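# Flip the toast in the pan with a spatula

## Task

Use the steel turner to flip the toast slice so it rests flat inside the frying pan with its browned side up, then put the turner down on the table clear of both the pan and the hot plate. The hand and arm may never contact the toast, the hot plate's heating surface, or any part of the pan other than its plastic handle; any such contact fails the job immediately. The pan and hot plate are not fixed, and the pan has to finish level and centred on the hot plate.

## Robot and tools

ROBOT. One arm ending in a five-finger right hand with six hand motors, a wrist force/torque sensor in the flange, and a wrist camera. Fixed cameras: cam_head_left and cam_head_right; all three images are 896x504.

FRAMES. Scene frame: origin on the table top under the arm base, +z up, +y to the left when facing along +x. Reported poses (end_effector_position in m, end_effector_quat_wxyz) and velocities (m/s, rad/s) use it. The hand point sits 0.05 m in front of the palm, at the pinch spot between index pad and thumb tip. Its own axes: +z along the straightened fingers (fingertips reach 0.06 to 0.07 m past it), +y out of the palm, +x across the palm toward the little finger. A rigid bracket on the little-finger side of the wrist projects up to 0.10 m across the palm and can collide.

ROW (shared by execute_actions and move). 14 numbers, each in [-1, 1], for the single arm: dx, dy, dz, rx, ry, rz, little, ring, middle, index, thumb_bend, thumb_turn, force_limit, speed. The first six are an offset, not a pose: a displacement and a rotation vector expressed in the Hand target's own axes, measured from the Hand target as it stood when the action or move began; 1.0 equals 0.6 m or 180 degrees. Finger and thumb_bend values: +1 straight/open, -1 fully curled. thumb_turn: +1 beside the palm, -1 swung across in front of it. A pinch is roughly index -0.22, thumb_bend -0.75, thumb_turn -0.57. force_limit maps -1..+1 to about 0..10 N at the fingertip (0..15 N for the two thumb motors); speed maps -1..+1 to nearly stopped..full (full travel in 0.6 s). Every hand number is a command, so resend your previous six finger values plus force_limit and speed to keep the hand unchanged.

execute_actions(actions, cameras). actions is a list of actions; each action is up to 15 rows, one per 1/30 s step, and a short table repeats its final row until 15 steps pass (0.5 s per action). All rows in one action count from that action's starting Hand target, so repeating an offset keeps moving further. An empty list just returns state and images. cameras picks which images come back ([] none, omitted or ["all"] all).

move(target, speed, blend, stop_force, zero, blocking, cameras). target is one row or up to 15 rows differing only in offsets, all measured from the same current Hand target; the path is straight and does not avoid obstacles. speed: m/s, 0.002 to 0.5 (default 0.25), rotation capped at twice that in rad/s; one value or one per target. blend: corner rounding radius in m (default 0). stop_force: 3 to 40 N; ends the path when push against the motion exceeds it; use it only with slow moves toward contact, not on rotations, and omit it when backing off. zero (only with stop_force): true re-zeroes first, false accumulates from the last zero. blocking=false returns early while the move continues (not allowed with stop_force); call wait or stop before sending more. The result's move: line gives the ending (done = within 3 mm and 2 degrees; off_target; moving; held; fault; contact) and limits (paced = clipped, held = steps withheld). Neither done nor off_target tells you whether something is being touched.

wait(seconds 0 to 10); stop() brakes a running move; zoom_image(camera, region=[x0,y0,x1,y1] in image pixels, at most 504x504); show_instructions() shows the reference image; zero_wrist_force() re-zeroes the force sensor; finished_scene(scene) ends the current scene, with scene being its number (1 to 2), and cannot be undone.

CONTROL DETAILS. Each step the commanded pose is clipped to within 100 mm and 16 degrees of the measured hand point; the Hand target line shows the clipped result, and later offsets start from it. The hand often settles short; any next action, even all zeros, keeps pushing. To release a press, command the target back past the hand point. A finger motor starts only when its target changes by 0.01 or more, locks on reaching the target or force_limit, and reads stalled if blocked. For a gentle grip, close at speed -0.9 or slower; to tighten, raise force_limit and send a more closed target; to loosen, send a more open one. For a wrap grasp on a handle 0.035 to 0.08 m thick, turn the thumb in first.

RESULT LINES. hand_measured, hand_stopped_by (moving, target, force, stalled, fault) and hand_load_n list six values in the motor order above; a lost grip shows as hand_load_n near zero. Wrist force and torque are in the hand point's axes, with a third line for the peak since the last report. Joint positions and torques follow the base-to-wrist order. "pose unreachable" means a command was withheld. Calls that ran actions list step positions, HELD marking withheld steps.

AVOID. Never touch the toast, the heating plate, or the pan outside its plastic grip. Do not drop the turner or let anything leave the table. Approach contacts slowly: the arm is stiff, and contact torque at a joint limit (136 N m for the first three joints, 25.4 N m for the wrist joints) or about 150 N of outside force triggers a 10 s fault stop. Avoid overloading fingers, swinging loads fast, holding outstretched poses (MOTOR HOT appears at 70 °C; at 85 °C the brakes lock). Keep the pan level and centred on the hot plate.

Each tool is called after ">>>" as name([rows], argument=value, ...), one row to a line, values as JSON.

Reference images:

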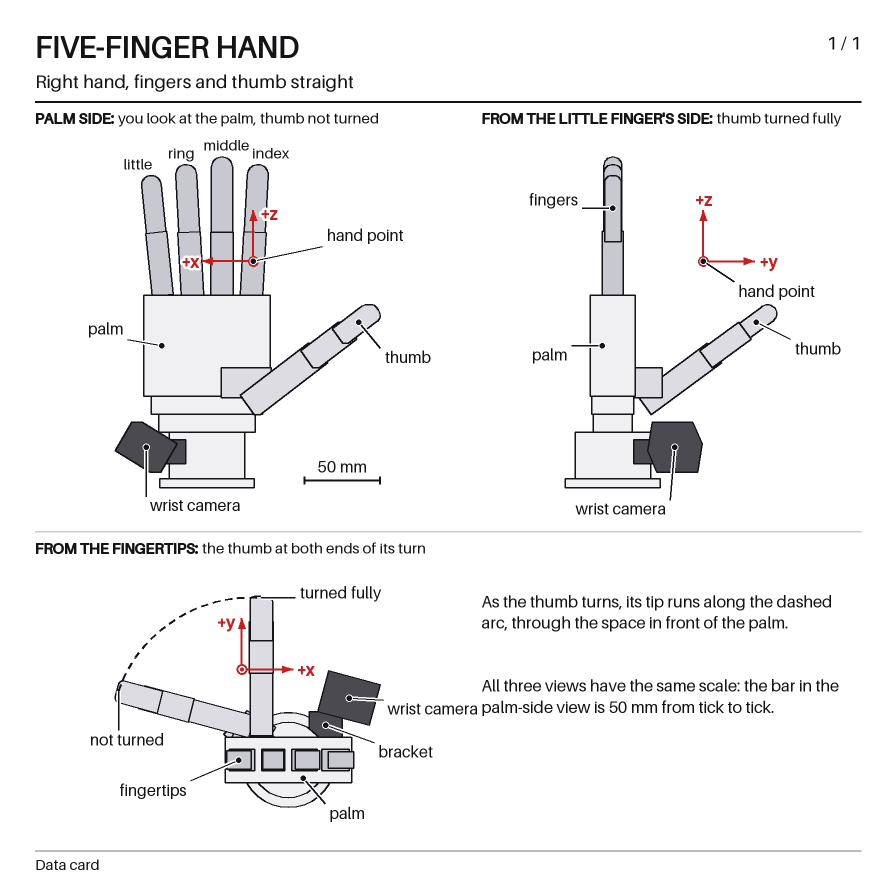

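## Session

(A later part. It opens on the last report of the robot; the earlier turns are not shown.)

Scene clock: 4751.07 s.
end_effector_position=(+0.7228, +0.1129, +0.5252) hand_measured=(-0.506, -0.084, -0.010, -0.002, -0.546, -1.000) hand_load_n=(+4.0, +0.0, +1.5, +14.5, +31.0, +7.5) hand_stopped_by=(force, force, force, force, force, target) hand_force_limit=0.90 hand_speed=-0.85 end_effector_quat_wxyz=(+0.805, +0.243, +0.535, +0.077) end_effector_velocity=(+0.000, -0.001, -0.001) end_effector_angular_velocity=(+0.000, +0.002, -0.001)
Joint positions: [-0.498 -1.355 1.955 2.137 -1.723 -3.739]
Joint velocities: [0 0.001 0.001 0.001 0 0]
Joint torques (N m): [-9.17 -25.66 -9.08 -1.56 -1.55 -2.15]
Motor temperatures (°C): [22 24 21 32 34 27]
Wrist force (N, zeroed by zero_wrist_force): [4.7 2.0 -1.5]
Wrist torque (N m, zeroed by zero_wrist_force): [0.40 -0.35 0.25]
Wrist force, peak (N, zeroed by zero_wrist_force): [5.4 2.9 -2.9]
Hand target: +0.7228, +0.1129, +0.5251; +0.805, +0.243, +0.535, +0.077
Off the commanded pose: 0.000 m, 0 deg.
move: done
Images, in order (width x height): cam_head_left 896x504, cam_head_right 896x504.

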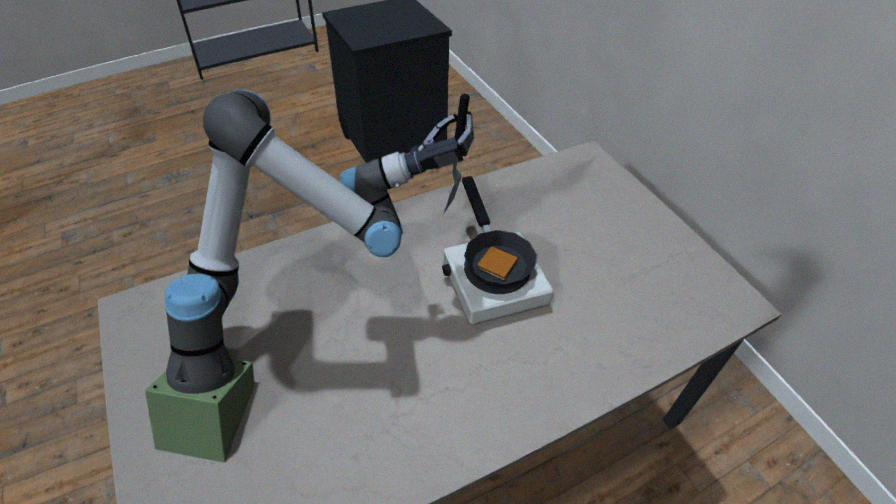

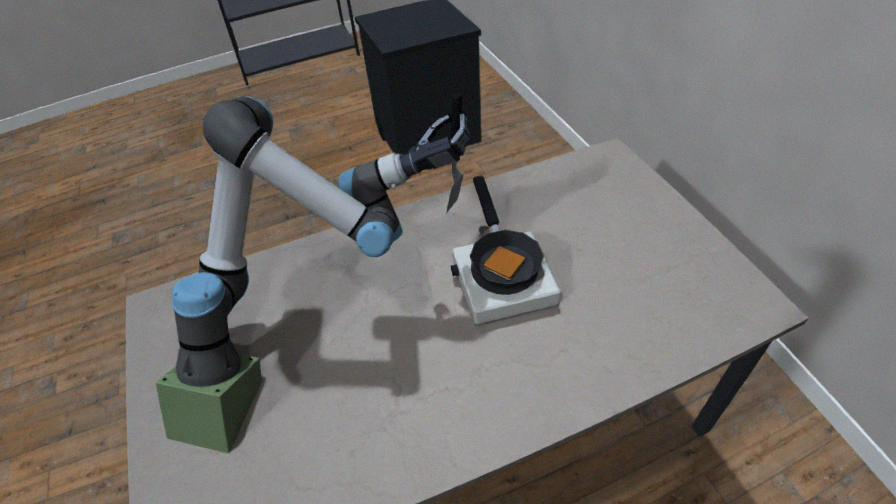

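>>> move([
  [0.0005,-0.0674,0.1053,0,0,0,-0.75,-0.75,-0.75,-0.75,-1,-1,0.9,-0.85],
  [0.1996,-0.1822,0.0309,0,0,0,-0.75,-0.75,-0.75,-0.75,-1,-1,0.9,-0.85],
], speed=[0.1,0.06], stop_force=4, cameras=["cam_head_left","cam_head_right"])

>>> zoom_image(camera="cam_head_left", region=[450, 218, 540, 308])

>>> zoom_image(camera="cam_head_right", region=[450, 218, 540, 308])

Scene clock: 4765.17 s.
end_effector_position=(+0.7745, +0.0581, +0.3802) hand_measured=(-0.506, -0.084, -0.010, -0.002, -0.546, -1.000) hand_load_n=(+4.0, +0.0, +1.0, +15.0, +31.0, +7.5) hand_stopped_by=(force, force, force, force, force, target) hand_force_limit=0.90 hand_speed=-0.85 end_effector_quat_wxyz=(+0.805, +0.243, +0.535, +0.077) end_effector_velocity=(+0.000, +0.000, +0.000) end_effector_angular_velocity=(+0.001, +0.001, +0.001)
Joint positions: [-0.424 -0.956 1.783 1.904 -1.79 -3.769]
Joint velocities: [0.001 0 0 0.001 0 0.001]
Joint torques (N m): [-23.51 -52.13 -5.72 1.32 0.85 2.27]
Motor temperatures (°C): [22 24 21 32 34 27]
Wrist force (N, zeroed by zero_wrist_force): [4.8 2.2 -1.8]
Wrist torque (N m, zeroed by zero_wrist_force): [0.43 -0.32 0.29]
Wrist force, peak (N, zeroed by zero_wrist_force): [4.8 2.7 -2.8]
Hand target: +0.7745, +0.0581, +0.3802; +0.805, +0.243, +0.535, +0.077
Off the commanded pose: 0.000 m, 0 deg.
move: done
Images, in order (width x height): cam_head_left 896x504, cam_head_right 896x504.

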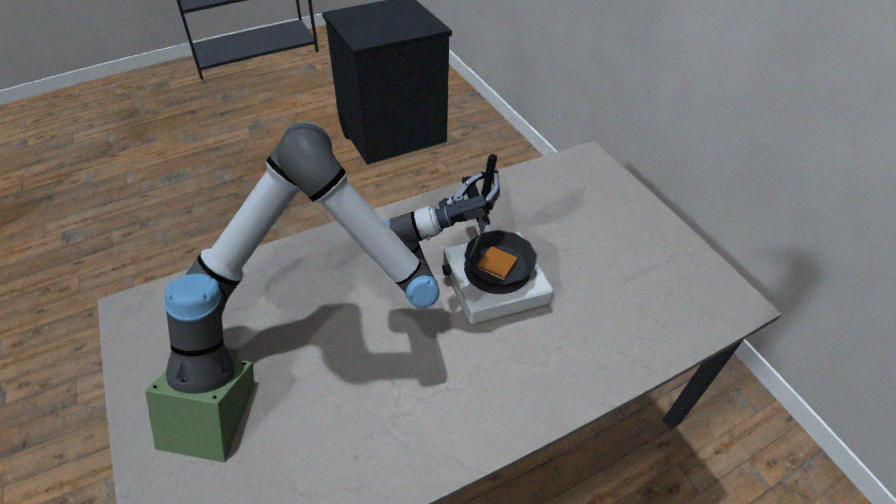

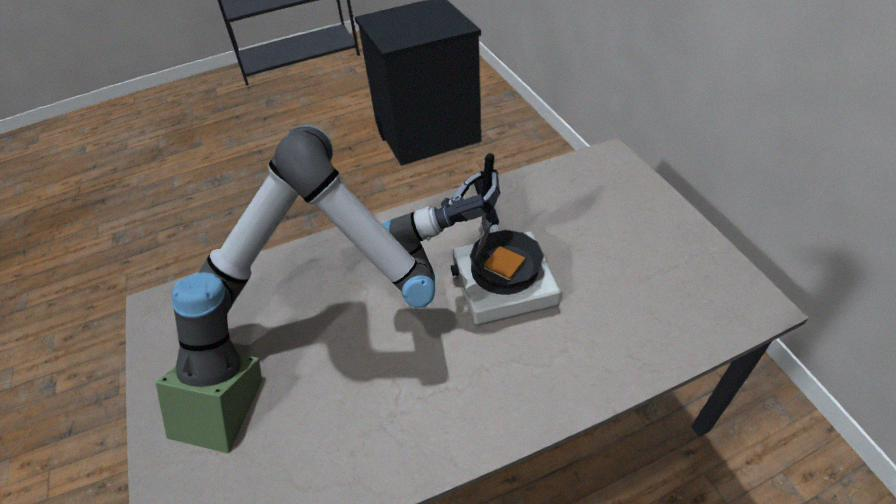

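Scaled by 5.600.

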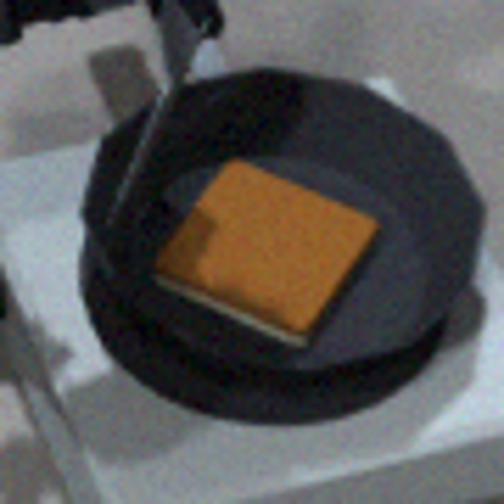

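Scaled by 5.600.

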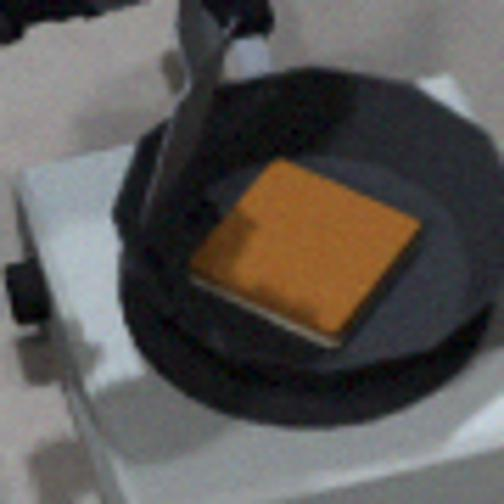

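>>> move(target=[-0.0001,0.0126,-0.0196,0,0,0,-0.75,-0.75,-0.75,-0.75,-1,-1,0.9,-0.85], speed=0.02, stop_force=4, cameras=["cam_head_left","cam_head_right"])

>>> zoom_image(camera="cam_head_left", region=[450, 218, 540, 308])

>>> zoom_image(camera="cam_head_right", region=[450, 218, 540, 308])

Scene clock: 4768.93 s.
end_effector_position=(+0.7649, +0.0682, +0.3802) hand_measured=(-0.506, -0.084, -0.010, -0.002, -0.546, -1.000) hand_load_n=(+7.0, +0.0, +1.0, +12.0, +32.0, +6.0) hand_stopped_by=(force, force, force, force, force, target) hand_force_limit=0.90 hand_speed=-0.85 end_effector_quat_wxyz=(+0.805, +0.243, +0.535, +0.077) end_effector_velocity=(+0.000, +0.000, -0.001) end_effector_angular_velocity=(+0.000, +0.002, -0.001)
Joint positions: [-0.409 -0.975 1.813 1.891 -1.804 -3.775]
Joint velocities: [0 0 0.001 0.001 0 0]
Joint torques (N m): [-21.08 -26.98 -16.25 1.42 1.33 1.89]
Motor temperatures (°C): [22 24 21 32 34 27]
Wrist force (N, zeroed by zero_wrist_force): [3.6 1.4 0.2]
Wrist torque (N m, zeroed by zero_wrist_force): [0.13 -0.64 0.03]
Wrist force, peak (N, zeroed by zero_wrist_force): [5.1 2.1 -1.7]
Hand target: +0.7649, +0.0682, +0.3802; +0.805, +0.243, +0.535, +0.077
Off the commanded pose: 0.000 m, 0 deg.
move: done
Images, in order (width x height): cam_head_left 896x504, cam_head_right 896x504.

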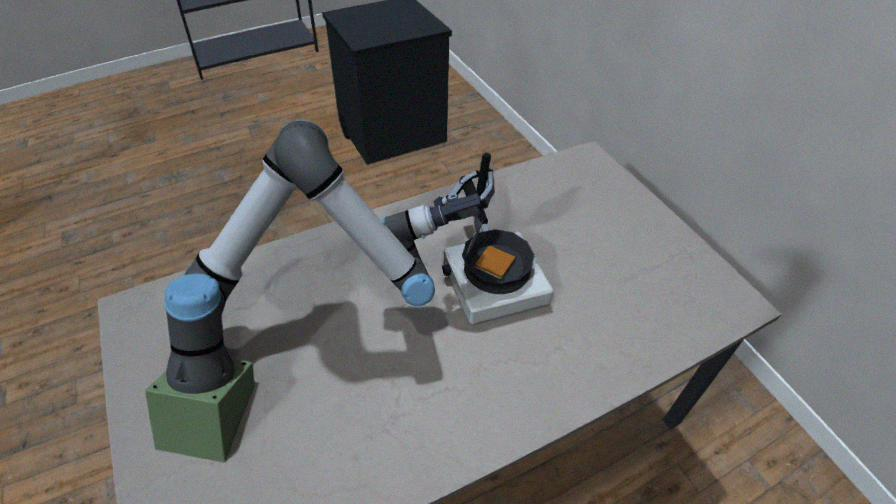

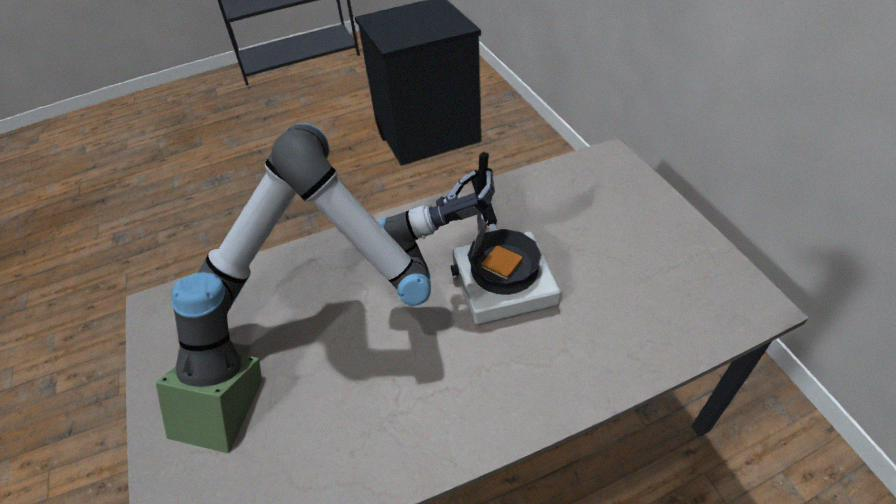

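Scaled by 5.600.

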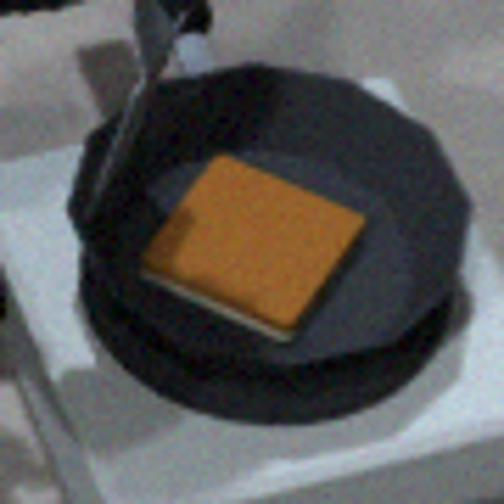

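Scaled by 5.600.

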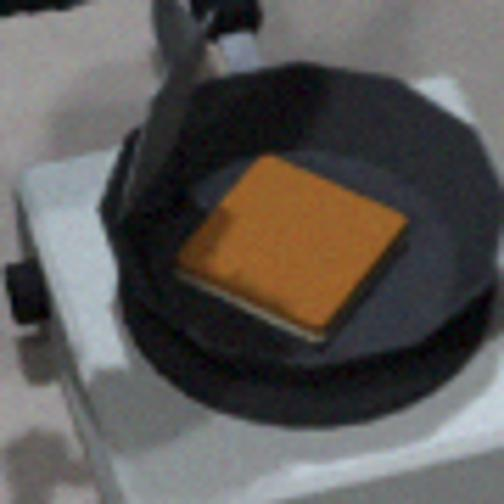

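>>> move([
  [0,-0.0072,0.0112,0,0,0,-0.75,-0.75,-0.75,-0.75,-1,-1,0.9,-0.85],
  [-0.192,0.1038,0.0829,0,0,0,-0.75,-0.75,-0.75,-0.75,-1,-1,0.9,-0.85],
], speed=[0.03,0.12], cameras=["cam_head_left","cam_head_right"])

>>> zoom_image(camera="cam_head_left", region=[450, 218, 540, 308])

>>> zoom_image(camera="cam_head_right", region=[450, 218, 540, 308])

Scene clock: 4797.50 s.
end_effector_position=(+0.7702, +0.0629, +0.5202) hand_measured=(-0.506, -0.084, -0.010, -0.002, -0.546, -1.000) hand_load_n=(+5.5, +0.0, +1.5, +15.0, +30.0, +7.5) hand_stopped_by=(force, force, force, force, force, target) hand_force_limit=0.90 hand_speed=-0.85 end_effector_quat_wxyz=(+0.805, +0.243, +0.535, +0.077) end_effector_velocity=(+0.000, +0.000, +0.000) end_effector_angular_velocity=(+0.000, -0.001, +0.000)
Joint positions: [-0.56 -1.227 1.815 2.151 -1.666 -3.714]
Joint velocities: [0 0 0 0 0 0]
Joint torques (N m): [-12.73 -31.66 -8.69 -1.3 -1.49 -2.17]
Motor temperatures (°C): [22 24 21 32 34 27]
Wrist force (N, zeroed by zero_wrist_force): [4.8 2.9 -1.8]
Wrist torque (N m, zeroed by zero_wrist_force): [0.59 -0.33 0.27]
Wrist force, peak (N, zeroed by zero_wrist_force): [6.3 0.6 -1.7]
Hand target: +0.7702, +0.0628, +0.5202; +0.805, +0.243, +0.535, +0.077
Off the commanded pose: 0.000 m, 0 deg.
move: done
Images, in order (width x height): cam_head_left 896x504, cam_head_right 896x504.

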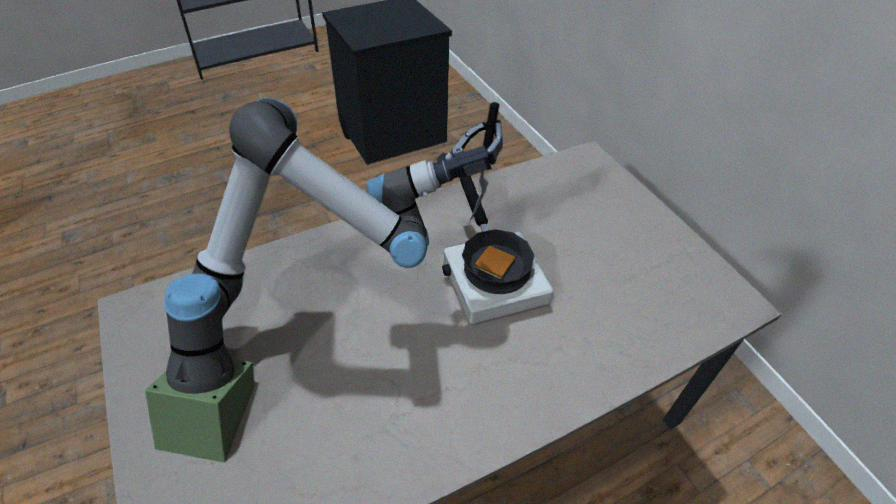

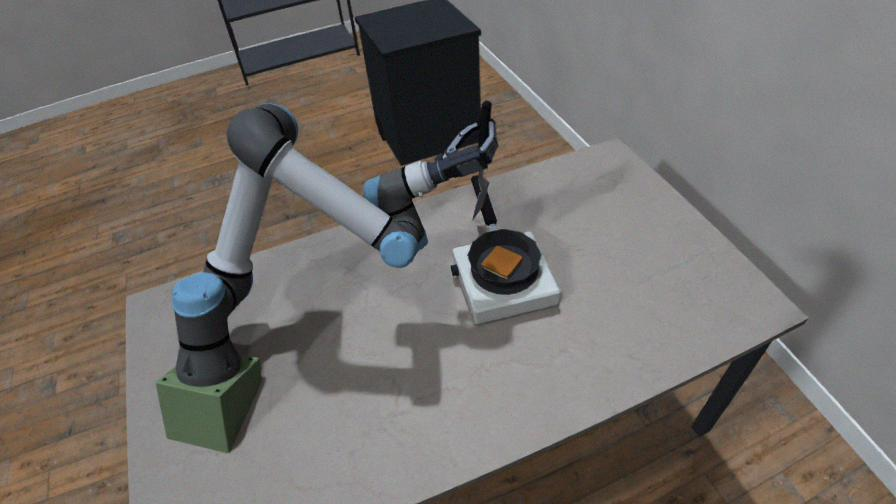

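Scaled by 5.600.

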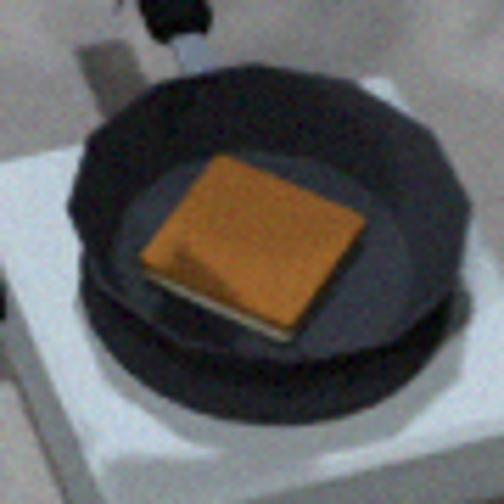

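Scaled by 5.600.

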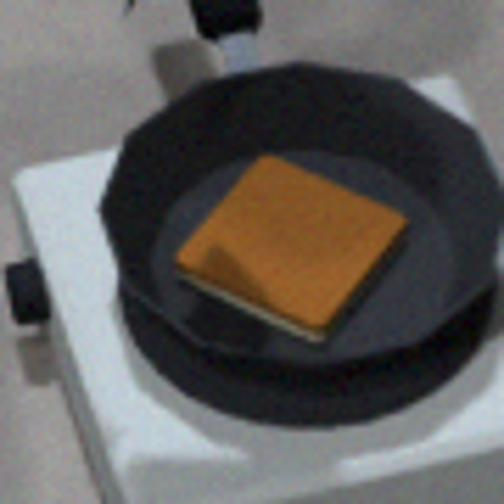

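>>> move(target=[-0.1585,-0.2425,-0.4282,0,0,0,-0.75,-0.75,-0.75,-0.75,-1,-1,0.9,-0.85], speed=0.15, cameras=["cam_head_left"])

Scene clock: 4802.43 s.
end_effector_position=(+0.4798, -0.0214, +0.4499) hand_measured=(-0.506, -0.084, -0.010, -0.002, -0.546, -1.000) hand_load_n=(+5.5, +0.0, +1.5, +15.0, +30.0, +7.5) hand_stopped_by=(force, force, force, force, force, target) hand_force_limit=0.90 hand_speed=-0.85 end_effector_quat_wxyz=(+0.805, +0.243, +0.535, +0.077) end_effector_velocity=(+0.000, +0.000, +0.000) end_effector_angular_velocity=(-0.002, +0.001, +0.000)
Joint positions: [-1.253 -1.23 2.635 1.265 -1.033 -3.419]
Joint velocities: [-0.002 0 0.001 -0.002 0.002 -0.001]
Joint torques (N m): [-17.87 -12.58 -0.77 -1.79 0.42 -0.22]
Motor temperatures (°C): [22 24 21 32 34 27]
Wrist force (N, zeroed by zero_wrist_force): [4.4 2.8 -1.8]
Wrist torque (N m, zeroed by zero_wrist_force): [0.55 -0.27 0.29]
Wrist force, peak (N, zeroed by zero_wrist_force): [5.5 3.6 -0.4]
Hand target: +0.4798, -0.0214, +0.4499; +0.805, +0.243, +0.536, +0.077
Off the commanded pose: 0.001 m, 0 deg.
move: done
Images, in order (width x height): cam_head_left 896x504.

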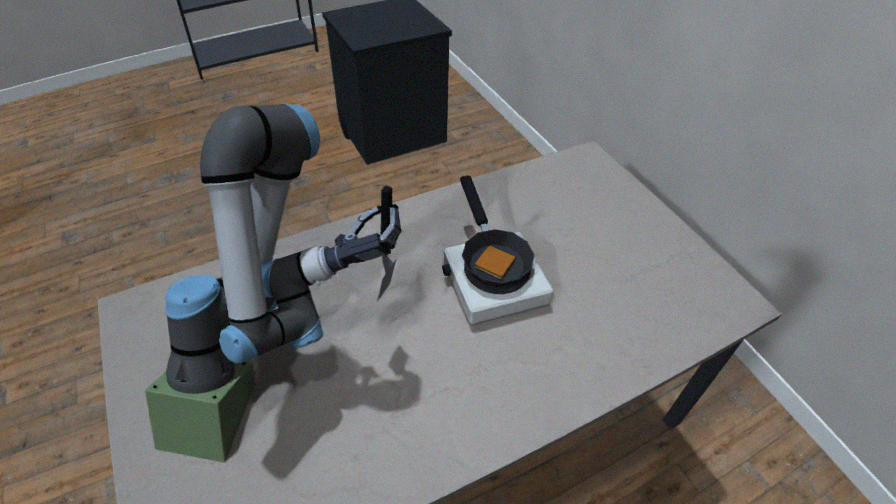

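>>> move(target=[0.125,-0.305,0.157,-0.043,0.264,-0.424,-0.75,-0.75,-0.75,-0.75,-1,-1,0.9,-0.85], speed=0.15)

Scene clock: 4812.30 s.
end_effector_position=(+0.5707, -0.1806, +0.3307) hand_measured=(-0.506, -0.084, -0.010, -0.002, -0.546, -1.000) hand_load_n=(+6.0, +0.0, +1.5, +15.0, +30.0, +8.0) hand_stopped_by=(force, force, force, force, force, target) hand_force_limit=0.90 hand_speed=-0.85 end_effector_quat_wxyz=(+0.429, -0.227, +0.819, -0.305) end_effector_velocity=(+0.000, +0.000, -0.001) end_effector_angular_velocity=(+0.002, +0.000, -0.002)
Joint positions: [-1.384 -1.357 2.284 2.781 -0.568 -5.595]
Joint velocities: [0 0.001 0.002 -0.001 0 0.001]
Joint torques (N m): [-19.97 -1.41 -12.6 -1.63 -0.18 -1.32]
Motor temperatures (°C): [22 24 21 32 34 27]
Wrist force (N, zeroed by zero_wrist_force): [3.2 6.5 -0.2]
Wrist torque (N m, zeroed by zero_wrist_force): [0.69 -0.36 0.55]
Wrist force, peak (N, zeroed by zero_wrist_force): [3.2 6.8 0.1]
Hand target: +0.5707, -0.1807, +0.3306; +0.429, -0.227, +0.819, -0.305
Off the commanded pose: 0.000 m, 0 deg.
move: done
camera_calibration:
cam_wrist: T_world_to_cam=[[-0.267879, 0.497895, -0.824828, 0.509473], [-0.0820268, 0.841222, 0.534431, 0.0224162], [0.959954, 0.210821, -0.184505, -0.335223], [0, 0, 0, 1]] pos_world=[0.460115, -0.201849, 0.346397]

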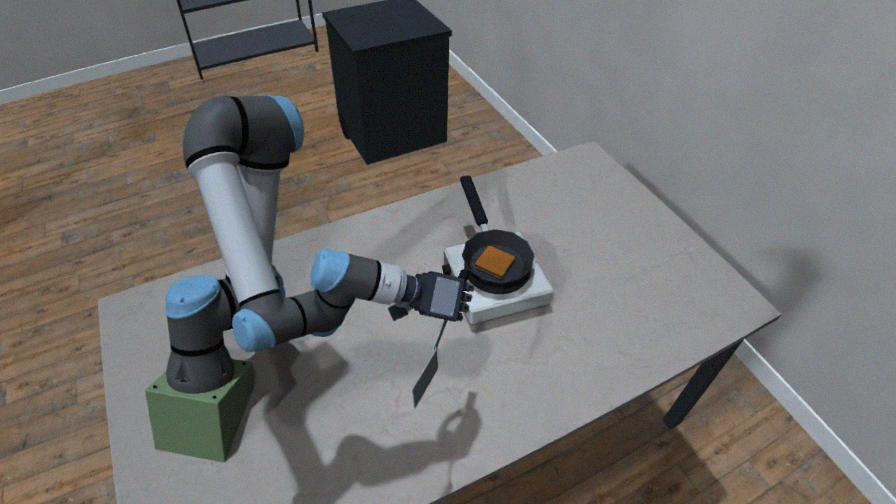

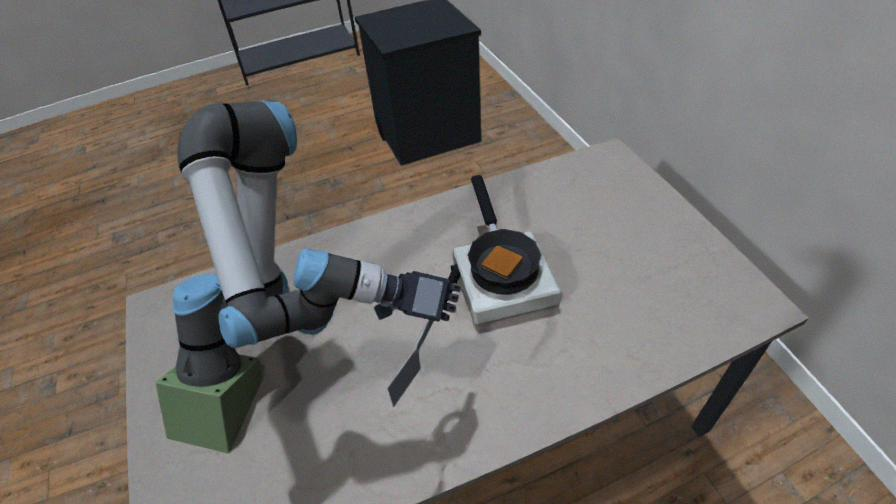

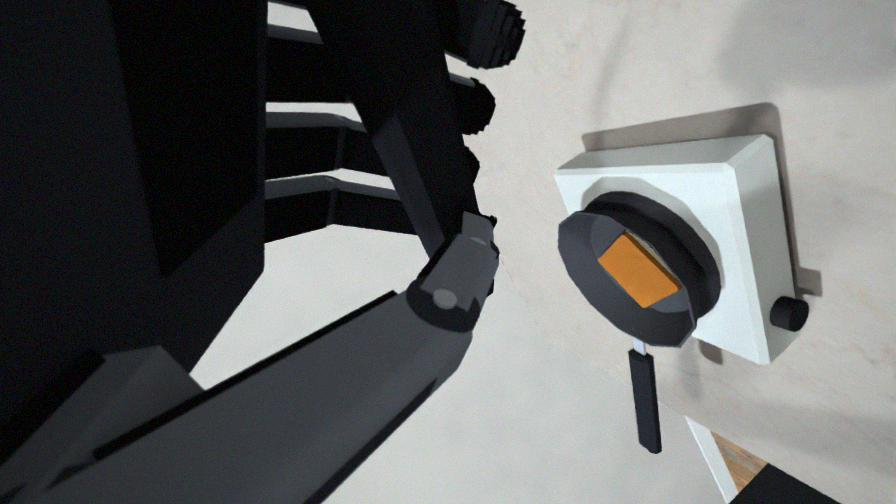

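>>> move(target=[0.236,0.289,0.186,0,0,0,-0.75,-0.75,-0.75,-0.75,-1,-1,0.9,-0.85], speed=0.1, stop_force=6, cameras=["cam_head_left"])

>>> zoom_image(camera="cam_head_left", region=[360, 240, 520, 420])

Scene clock: 4820.53 s.
end_effector_position=(+0.5708, -0.1815, +0.0803) hand_measured=(-0.506, -0.084, -0.010, -0.002, -0.546, -1.000) hand_load_n=(+6.0, +0.0, +1.5, +15.0, +29.5, +8.0) hand_stopped_by=(force, force, force, force, force, target) hand_force_limit=0.90 hand_speed=-0.85 end_effector_quat_wxyz=(+0.429, -0.227, +0.819, -0.305) end_effector_velocity=(+0.000, +0.000, +0.000) end_effector_angular_velocity=(+0.000, -0.001, -0.001)
Joint positions: [-1.104 -0.674 2.273 1.949 -0.817 -5.39]
Joint velocities: [0 0 0 0 -0.001 0.001]
Joint torques (N m): [-22.25 -23.94 1.18 -2.89 -0.79 -2.23]
Motor temperatures (°C): [22 24 21 32 34 27]
Wrist force (N, zeroed by zero_wrist_force): [3.3 6.6 0.8]
Wrist torque (N m, zeroed by zero_wrist_force): [0.62 -0.36 0.59]
Wrist force, peak (N, zeroed by zero_wrist_force): [4.2 7.2 1.2]
Hand target: +0.5708, -0.1815, +0.0802; +0.429, -0.227, +0.819, -0.305
Off the commanded pose: 0.000 m, 0 deg.
move: done
Images, in order (width x height): cam_head_left 896x504.

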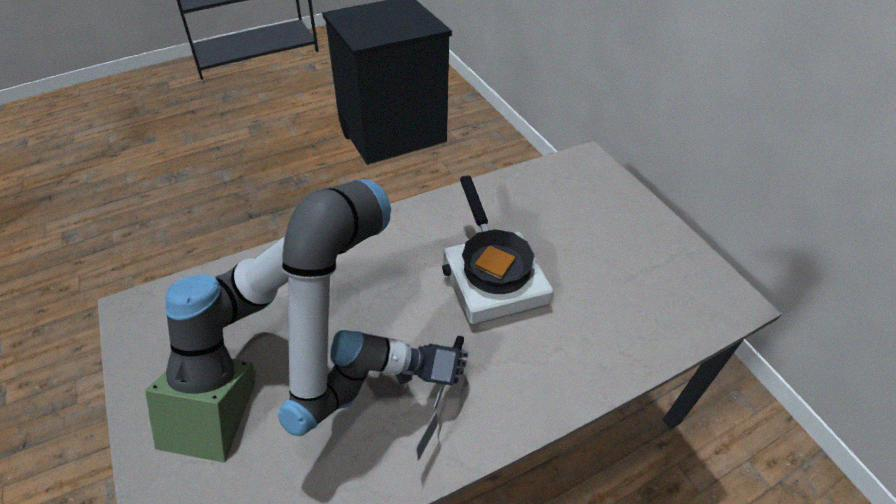

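Scaled by 2.800.

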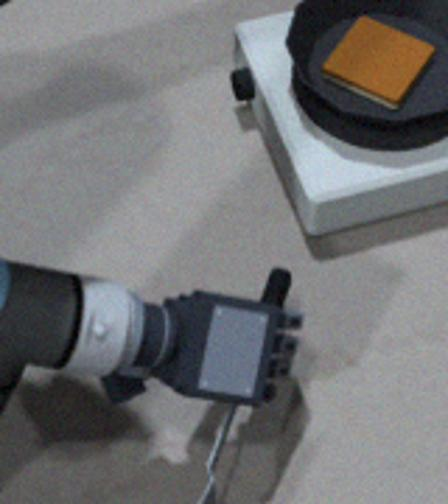

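>>> move(target=[0.0425,0.052,0.0335,0,0,0,-0.75,-0.75,-0.75,-0.75,-1,-1,0.9,-0.85], speed=0.01, stop_force=3)

>>> zoom_image(camera="cam_head_left", region=[380, 300, 500, 480])

>>> zoom_image(camera="cam_head_right", region=[360, 300, 500, 480])

Scene clock: 4828.73 s.
end_effector_position=(+0.5709, -0.1816, +0.0397) hand_measured=(-0.506, -0.084, -0.010, -0.002, -0.546, -1.000) hand_load_n=(+6.5, -0.5, +1.5, +15.5, +29.5, +8.0) hand_stopped_by=(force, force, force, force, force, target) hand_force_limit=0.90 hand_speed=-0.85 end_effector_quat_wxyz=(+0.429, -0.227, +0.819, -0.305) end_effector_velocity=(+0.000, -0.001, +0.000) end_effector_angular_velocity=(-0.001, +0.000, -0.001)
Joint positions: [-1.053 -0.564 2.227 1.868 -0.863 -5.364]
Joint velocities: [0 0.001 0 0 -0.001 -0.001]
Joint torques (N m): [-24.35 -44.18 4.02 0.82 1.25 -2.38]
Motor temperatures (°C): [22 24 21 32 34 27]
Wrist force (N, zeroed by zero_wrist_force): [1.7 3.8 -0.8]
Wrist torque (N m, zeroed by zero_wrist_force): [0.53 -0.32 0.40]
Wrist force, peak (N, zeroed by zero_wrist_force): [3.3 6.7 0.8]
Hand target: +0.5709, -0.1816, +0.0397; +0.429, -0.227, +0.819, -0.305
Off the commanded pose: 0.004 m, 0 deg.
move: contact
camera_calibration:
cam_wrist: T_world_to_cam=[[-0.267747, 0.498056, -0.824774, 0.269898], [-0.0819937, 0.841144, 0.534559, 0.178757], [0.959994, 0.210753, -0.184377, -0.388893], [0, 0, 0, 1]] pos_world=[0.460257, -0.202824, 0.0553463]

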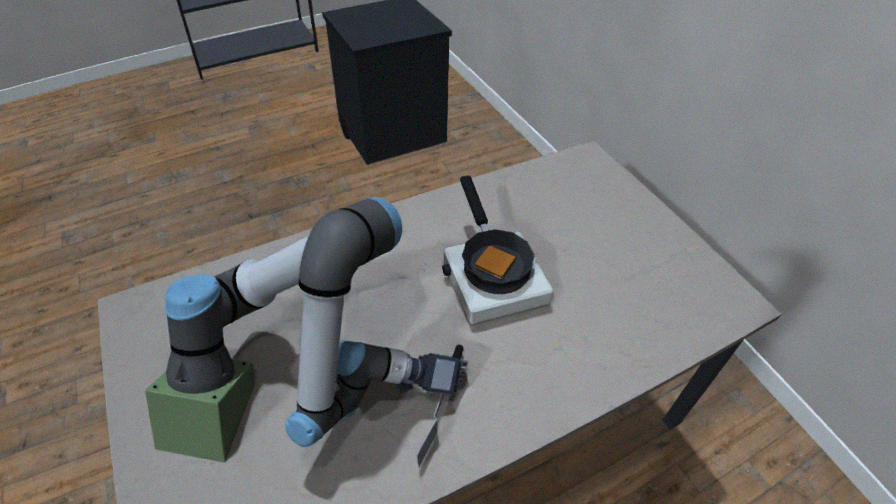

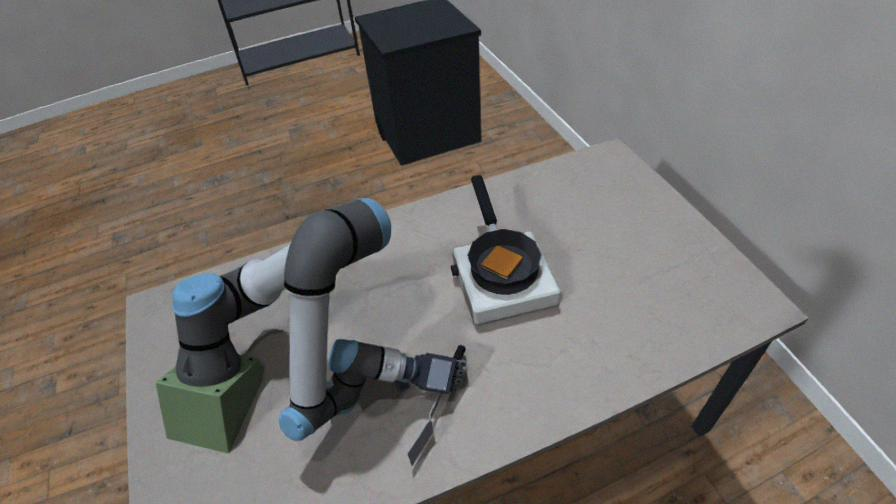

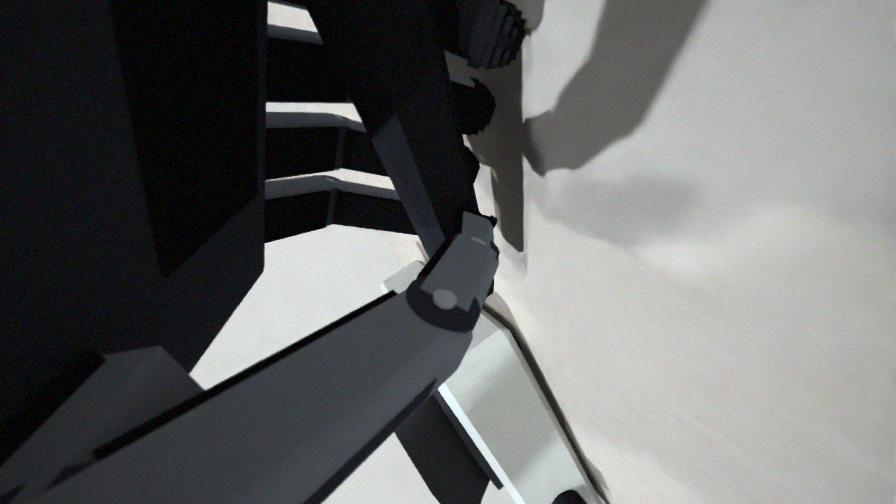

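Scaled by 2.800.

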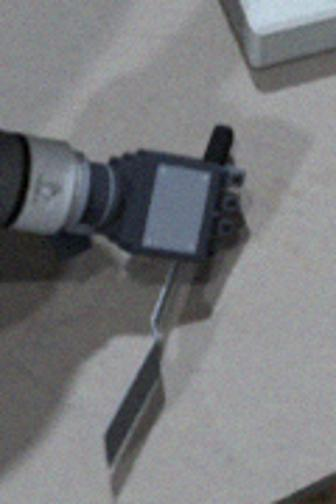

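Scaled by 2.800.

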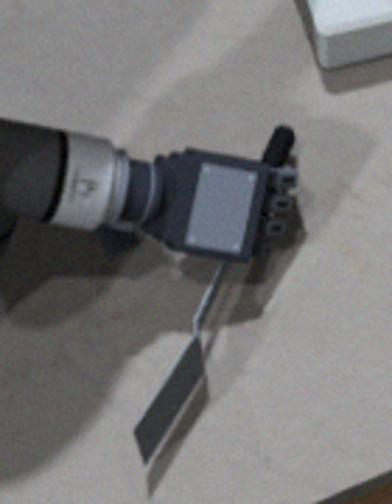

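>>> move(target=[-0.0028,-0.0035,-0.0022,0,0,0,-0.1,0.25,0.3,0.3,-1,-1,0.9,-0.85], speed=0.05, cameras=["cam_head_left","cam_head_right"])

>>> zoom_image(camera="cam_head_left", region=[380, 300, 500, 480])

>>> zoom_image(camera="cam_head_right", region=[360, 300, 500, 480])

Scene clock: 4837.50 s.
end_effector_position=(+0.5709, -0.1816, +0.0427) hand_measured=(-0.234, +0.250, +0.300, +0.300, -0.558, -1.000) hand_load_n=(-13.5, +0.0, +0.0, +0.0, +0.0, +0.0) hand_stopped_by=(moving, target, target, target, force, target) hand_force_limit=0.90 hand_speed=-0.85 end_effector_quat_wxyz=(+0.429, -0.227, +0.819, -0.305) end_effector_velocity=(+0.000, +0.000, +0.000) end_effector_angular_velocity=(+0.000, +0.000, +0.000)
Joint positions: [-1.057 -0.572 2.231 1.873 -0.86 -5.366]
Joint velocities: [0 0 -0.001 0.001 0 0]
Joint torques (N m): [-8.27 -19.9 -8.06 0.83 -1.46 0.96]
Motor temperatures (°C): [22 24 21 32 34 27]
Wrist force (N, zeroed by zero_wrist_force): [-5.5 -2.3 -12.1]
Wrist torque (N m, zeroed by zero_wrist_force): [0.58 0.56 -0.20]
Wrist force, peak (N, zeroed by zero_wrist_force): [-5.9 -2.2 -12.2]
Hand target: +0.5709, -0.1816, +0.0427; +0.429, -0.227, +0.819, -0.305
Off the commanded pose: 0.000 m, 0 deg.
move: done
Images, in order (width x height): cam_head_left 896x504, cam_head_right 896x504.

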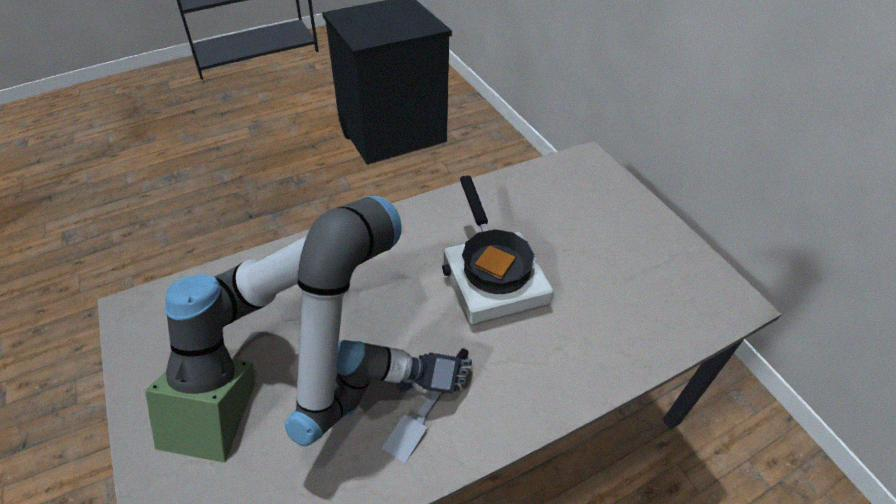

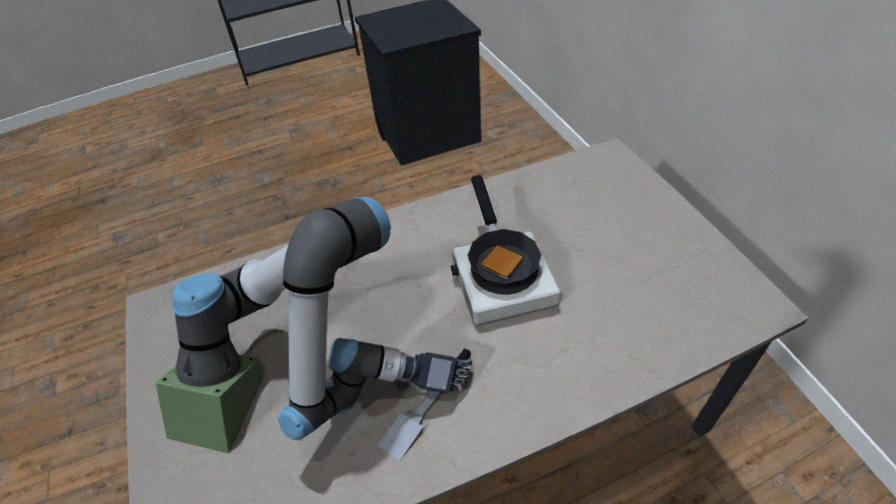

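Scaled by 2.800.

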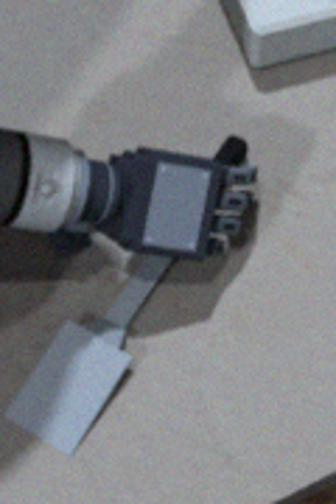

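Scaled by 2.800.

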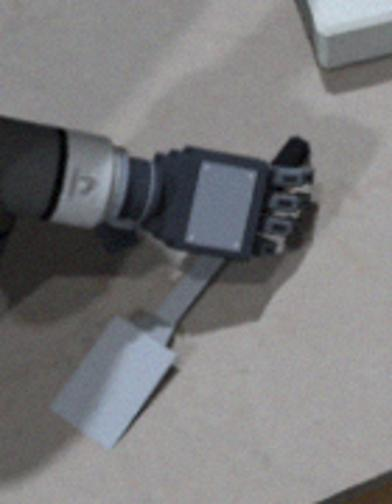

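>>> move(target=[-0.0095,-0.0116,-0.0074,0,0,0,-0.1,0.25,0.3,0.3,-1,-1,0.9,-0.85], speed=0.02)

>>> zoom_image(camera="cam_head_left", region=[380, 300, 500, 480])

Scene clock: 4840.47 s.
end_effector_position=(+0.5709, -0.1816, +0.0528) hand_measured=(-0.234, +0.250, +0.300, +0.300, -0.558, -1.000) hand_load_n=(+0.0, -0.5, +0.0, +0.0, +0.0, +0.0) hand_stopped_by=(stalled, target, target, target, force, target) hand_force_limit=0.90 hand_speed=-0.85 end_effector_quat_wxyz=(+0.429, -0.227, +0.819, -0.305) end_effector_velocity=(+0.000, +0.000, -0.001) end_effector_angular_velocity=(+0.000, +0.000, +0.001)
Joint positions: [-1.07 -0.599 2.243 1.892 -0.848 -5.372]
Joint velocities: [0.001 0.002 -0.001 -0.002 0 0]
Joint torques (N m): [-10.15 -20.84 -7.5 -2.58 -1.19 -0.86]
Motor temperatures (°C): [22 24 21 32 34 27]
Wrist force (N, zeroed by zero_wrist_force): [2.2 4.8 -0.2]
Wrist torque (N m, zeroed by zero_wrist_force): [0.50 -0.22 0.31]
Wrist force, peak (N, zeroed by zero_wrist_force): [-5.6 -2.6 -12.3]
Hand target: +0.5709, -0.1816, +0.0527; +0.429, -0.227, +0.819, -0.305
Off the commanded pose: 0.000 m, 0 deg.
move: done
camera_calibration:
cam_wrist: T_world_to_cam=[[-0.2678, 0.498137, -0.824708, 0.280788], [-0.0819235, 0.8411, 0.53464, 0.171679], [0.959985, 0.210739, -0.184437, -0.386474], [0, 0, 0, 1]] pos_world=[0.460268, -0.202825, 0.0685018]

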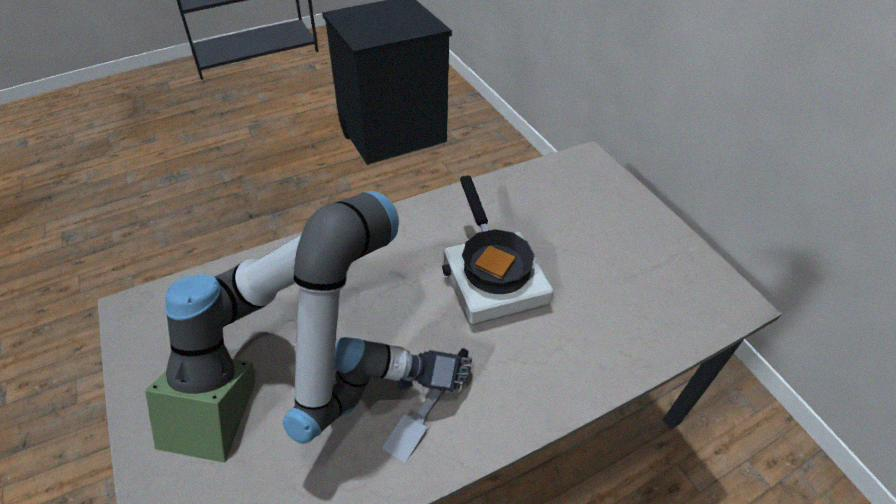

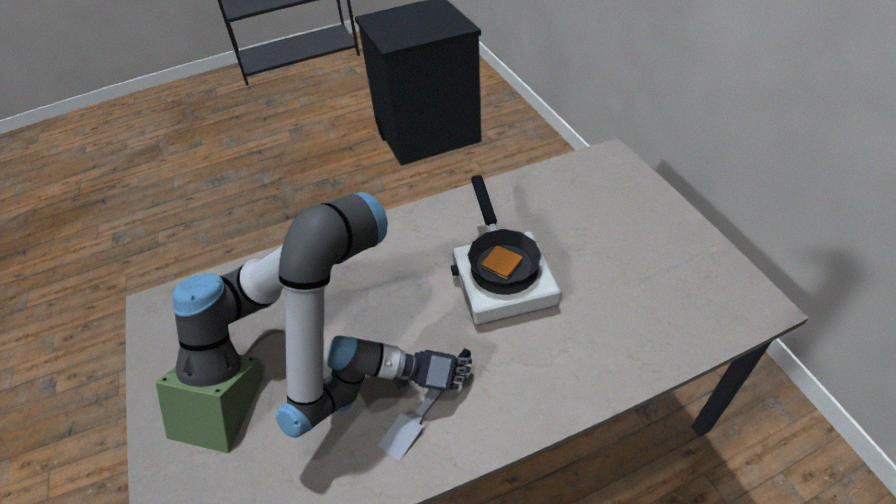

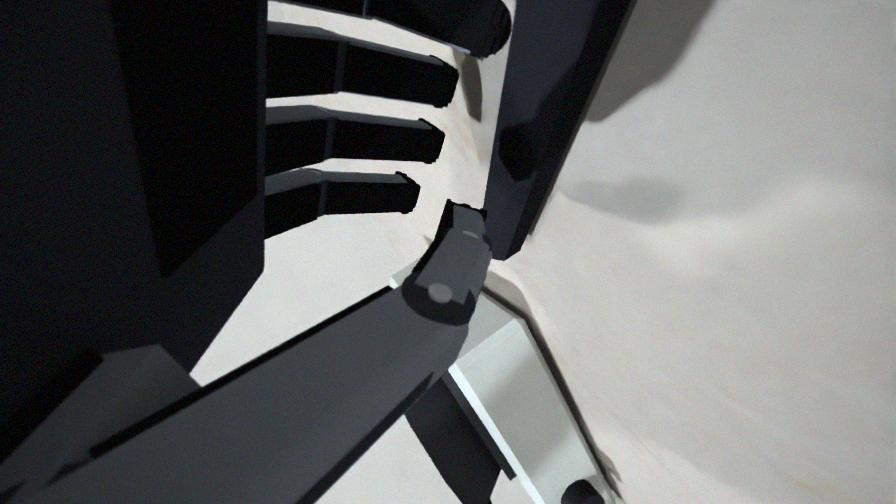

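Scaled by 2.800.

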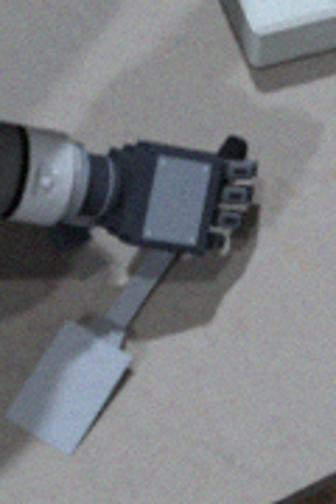

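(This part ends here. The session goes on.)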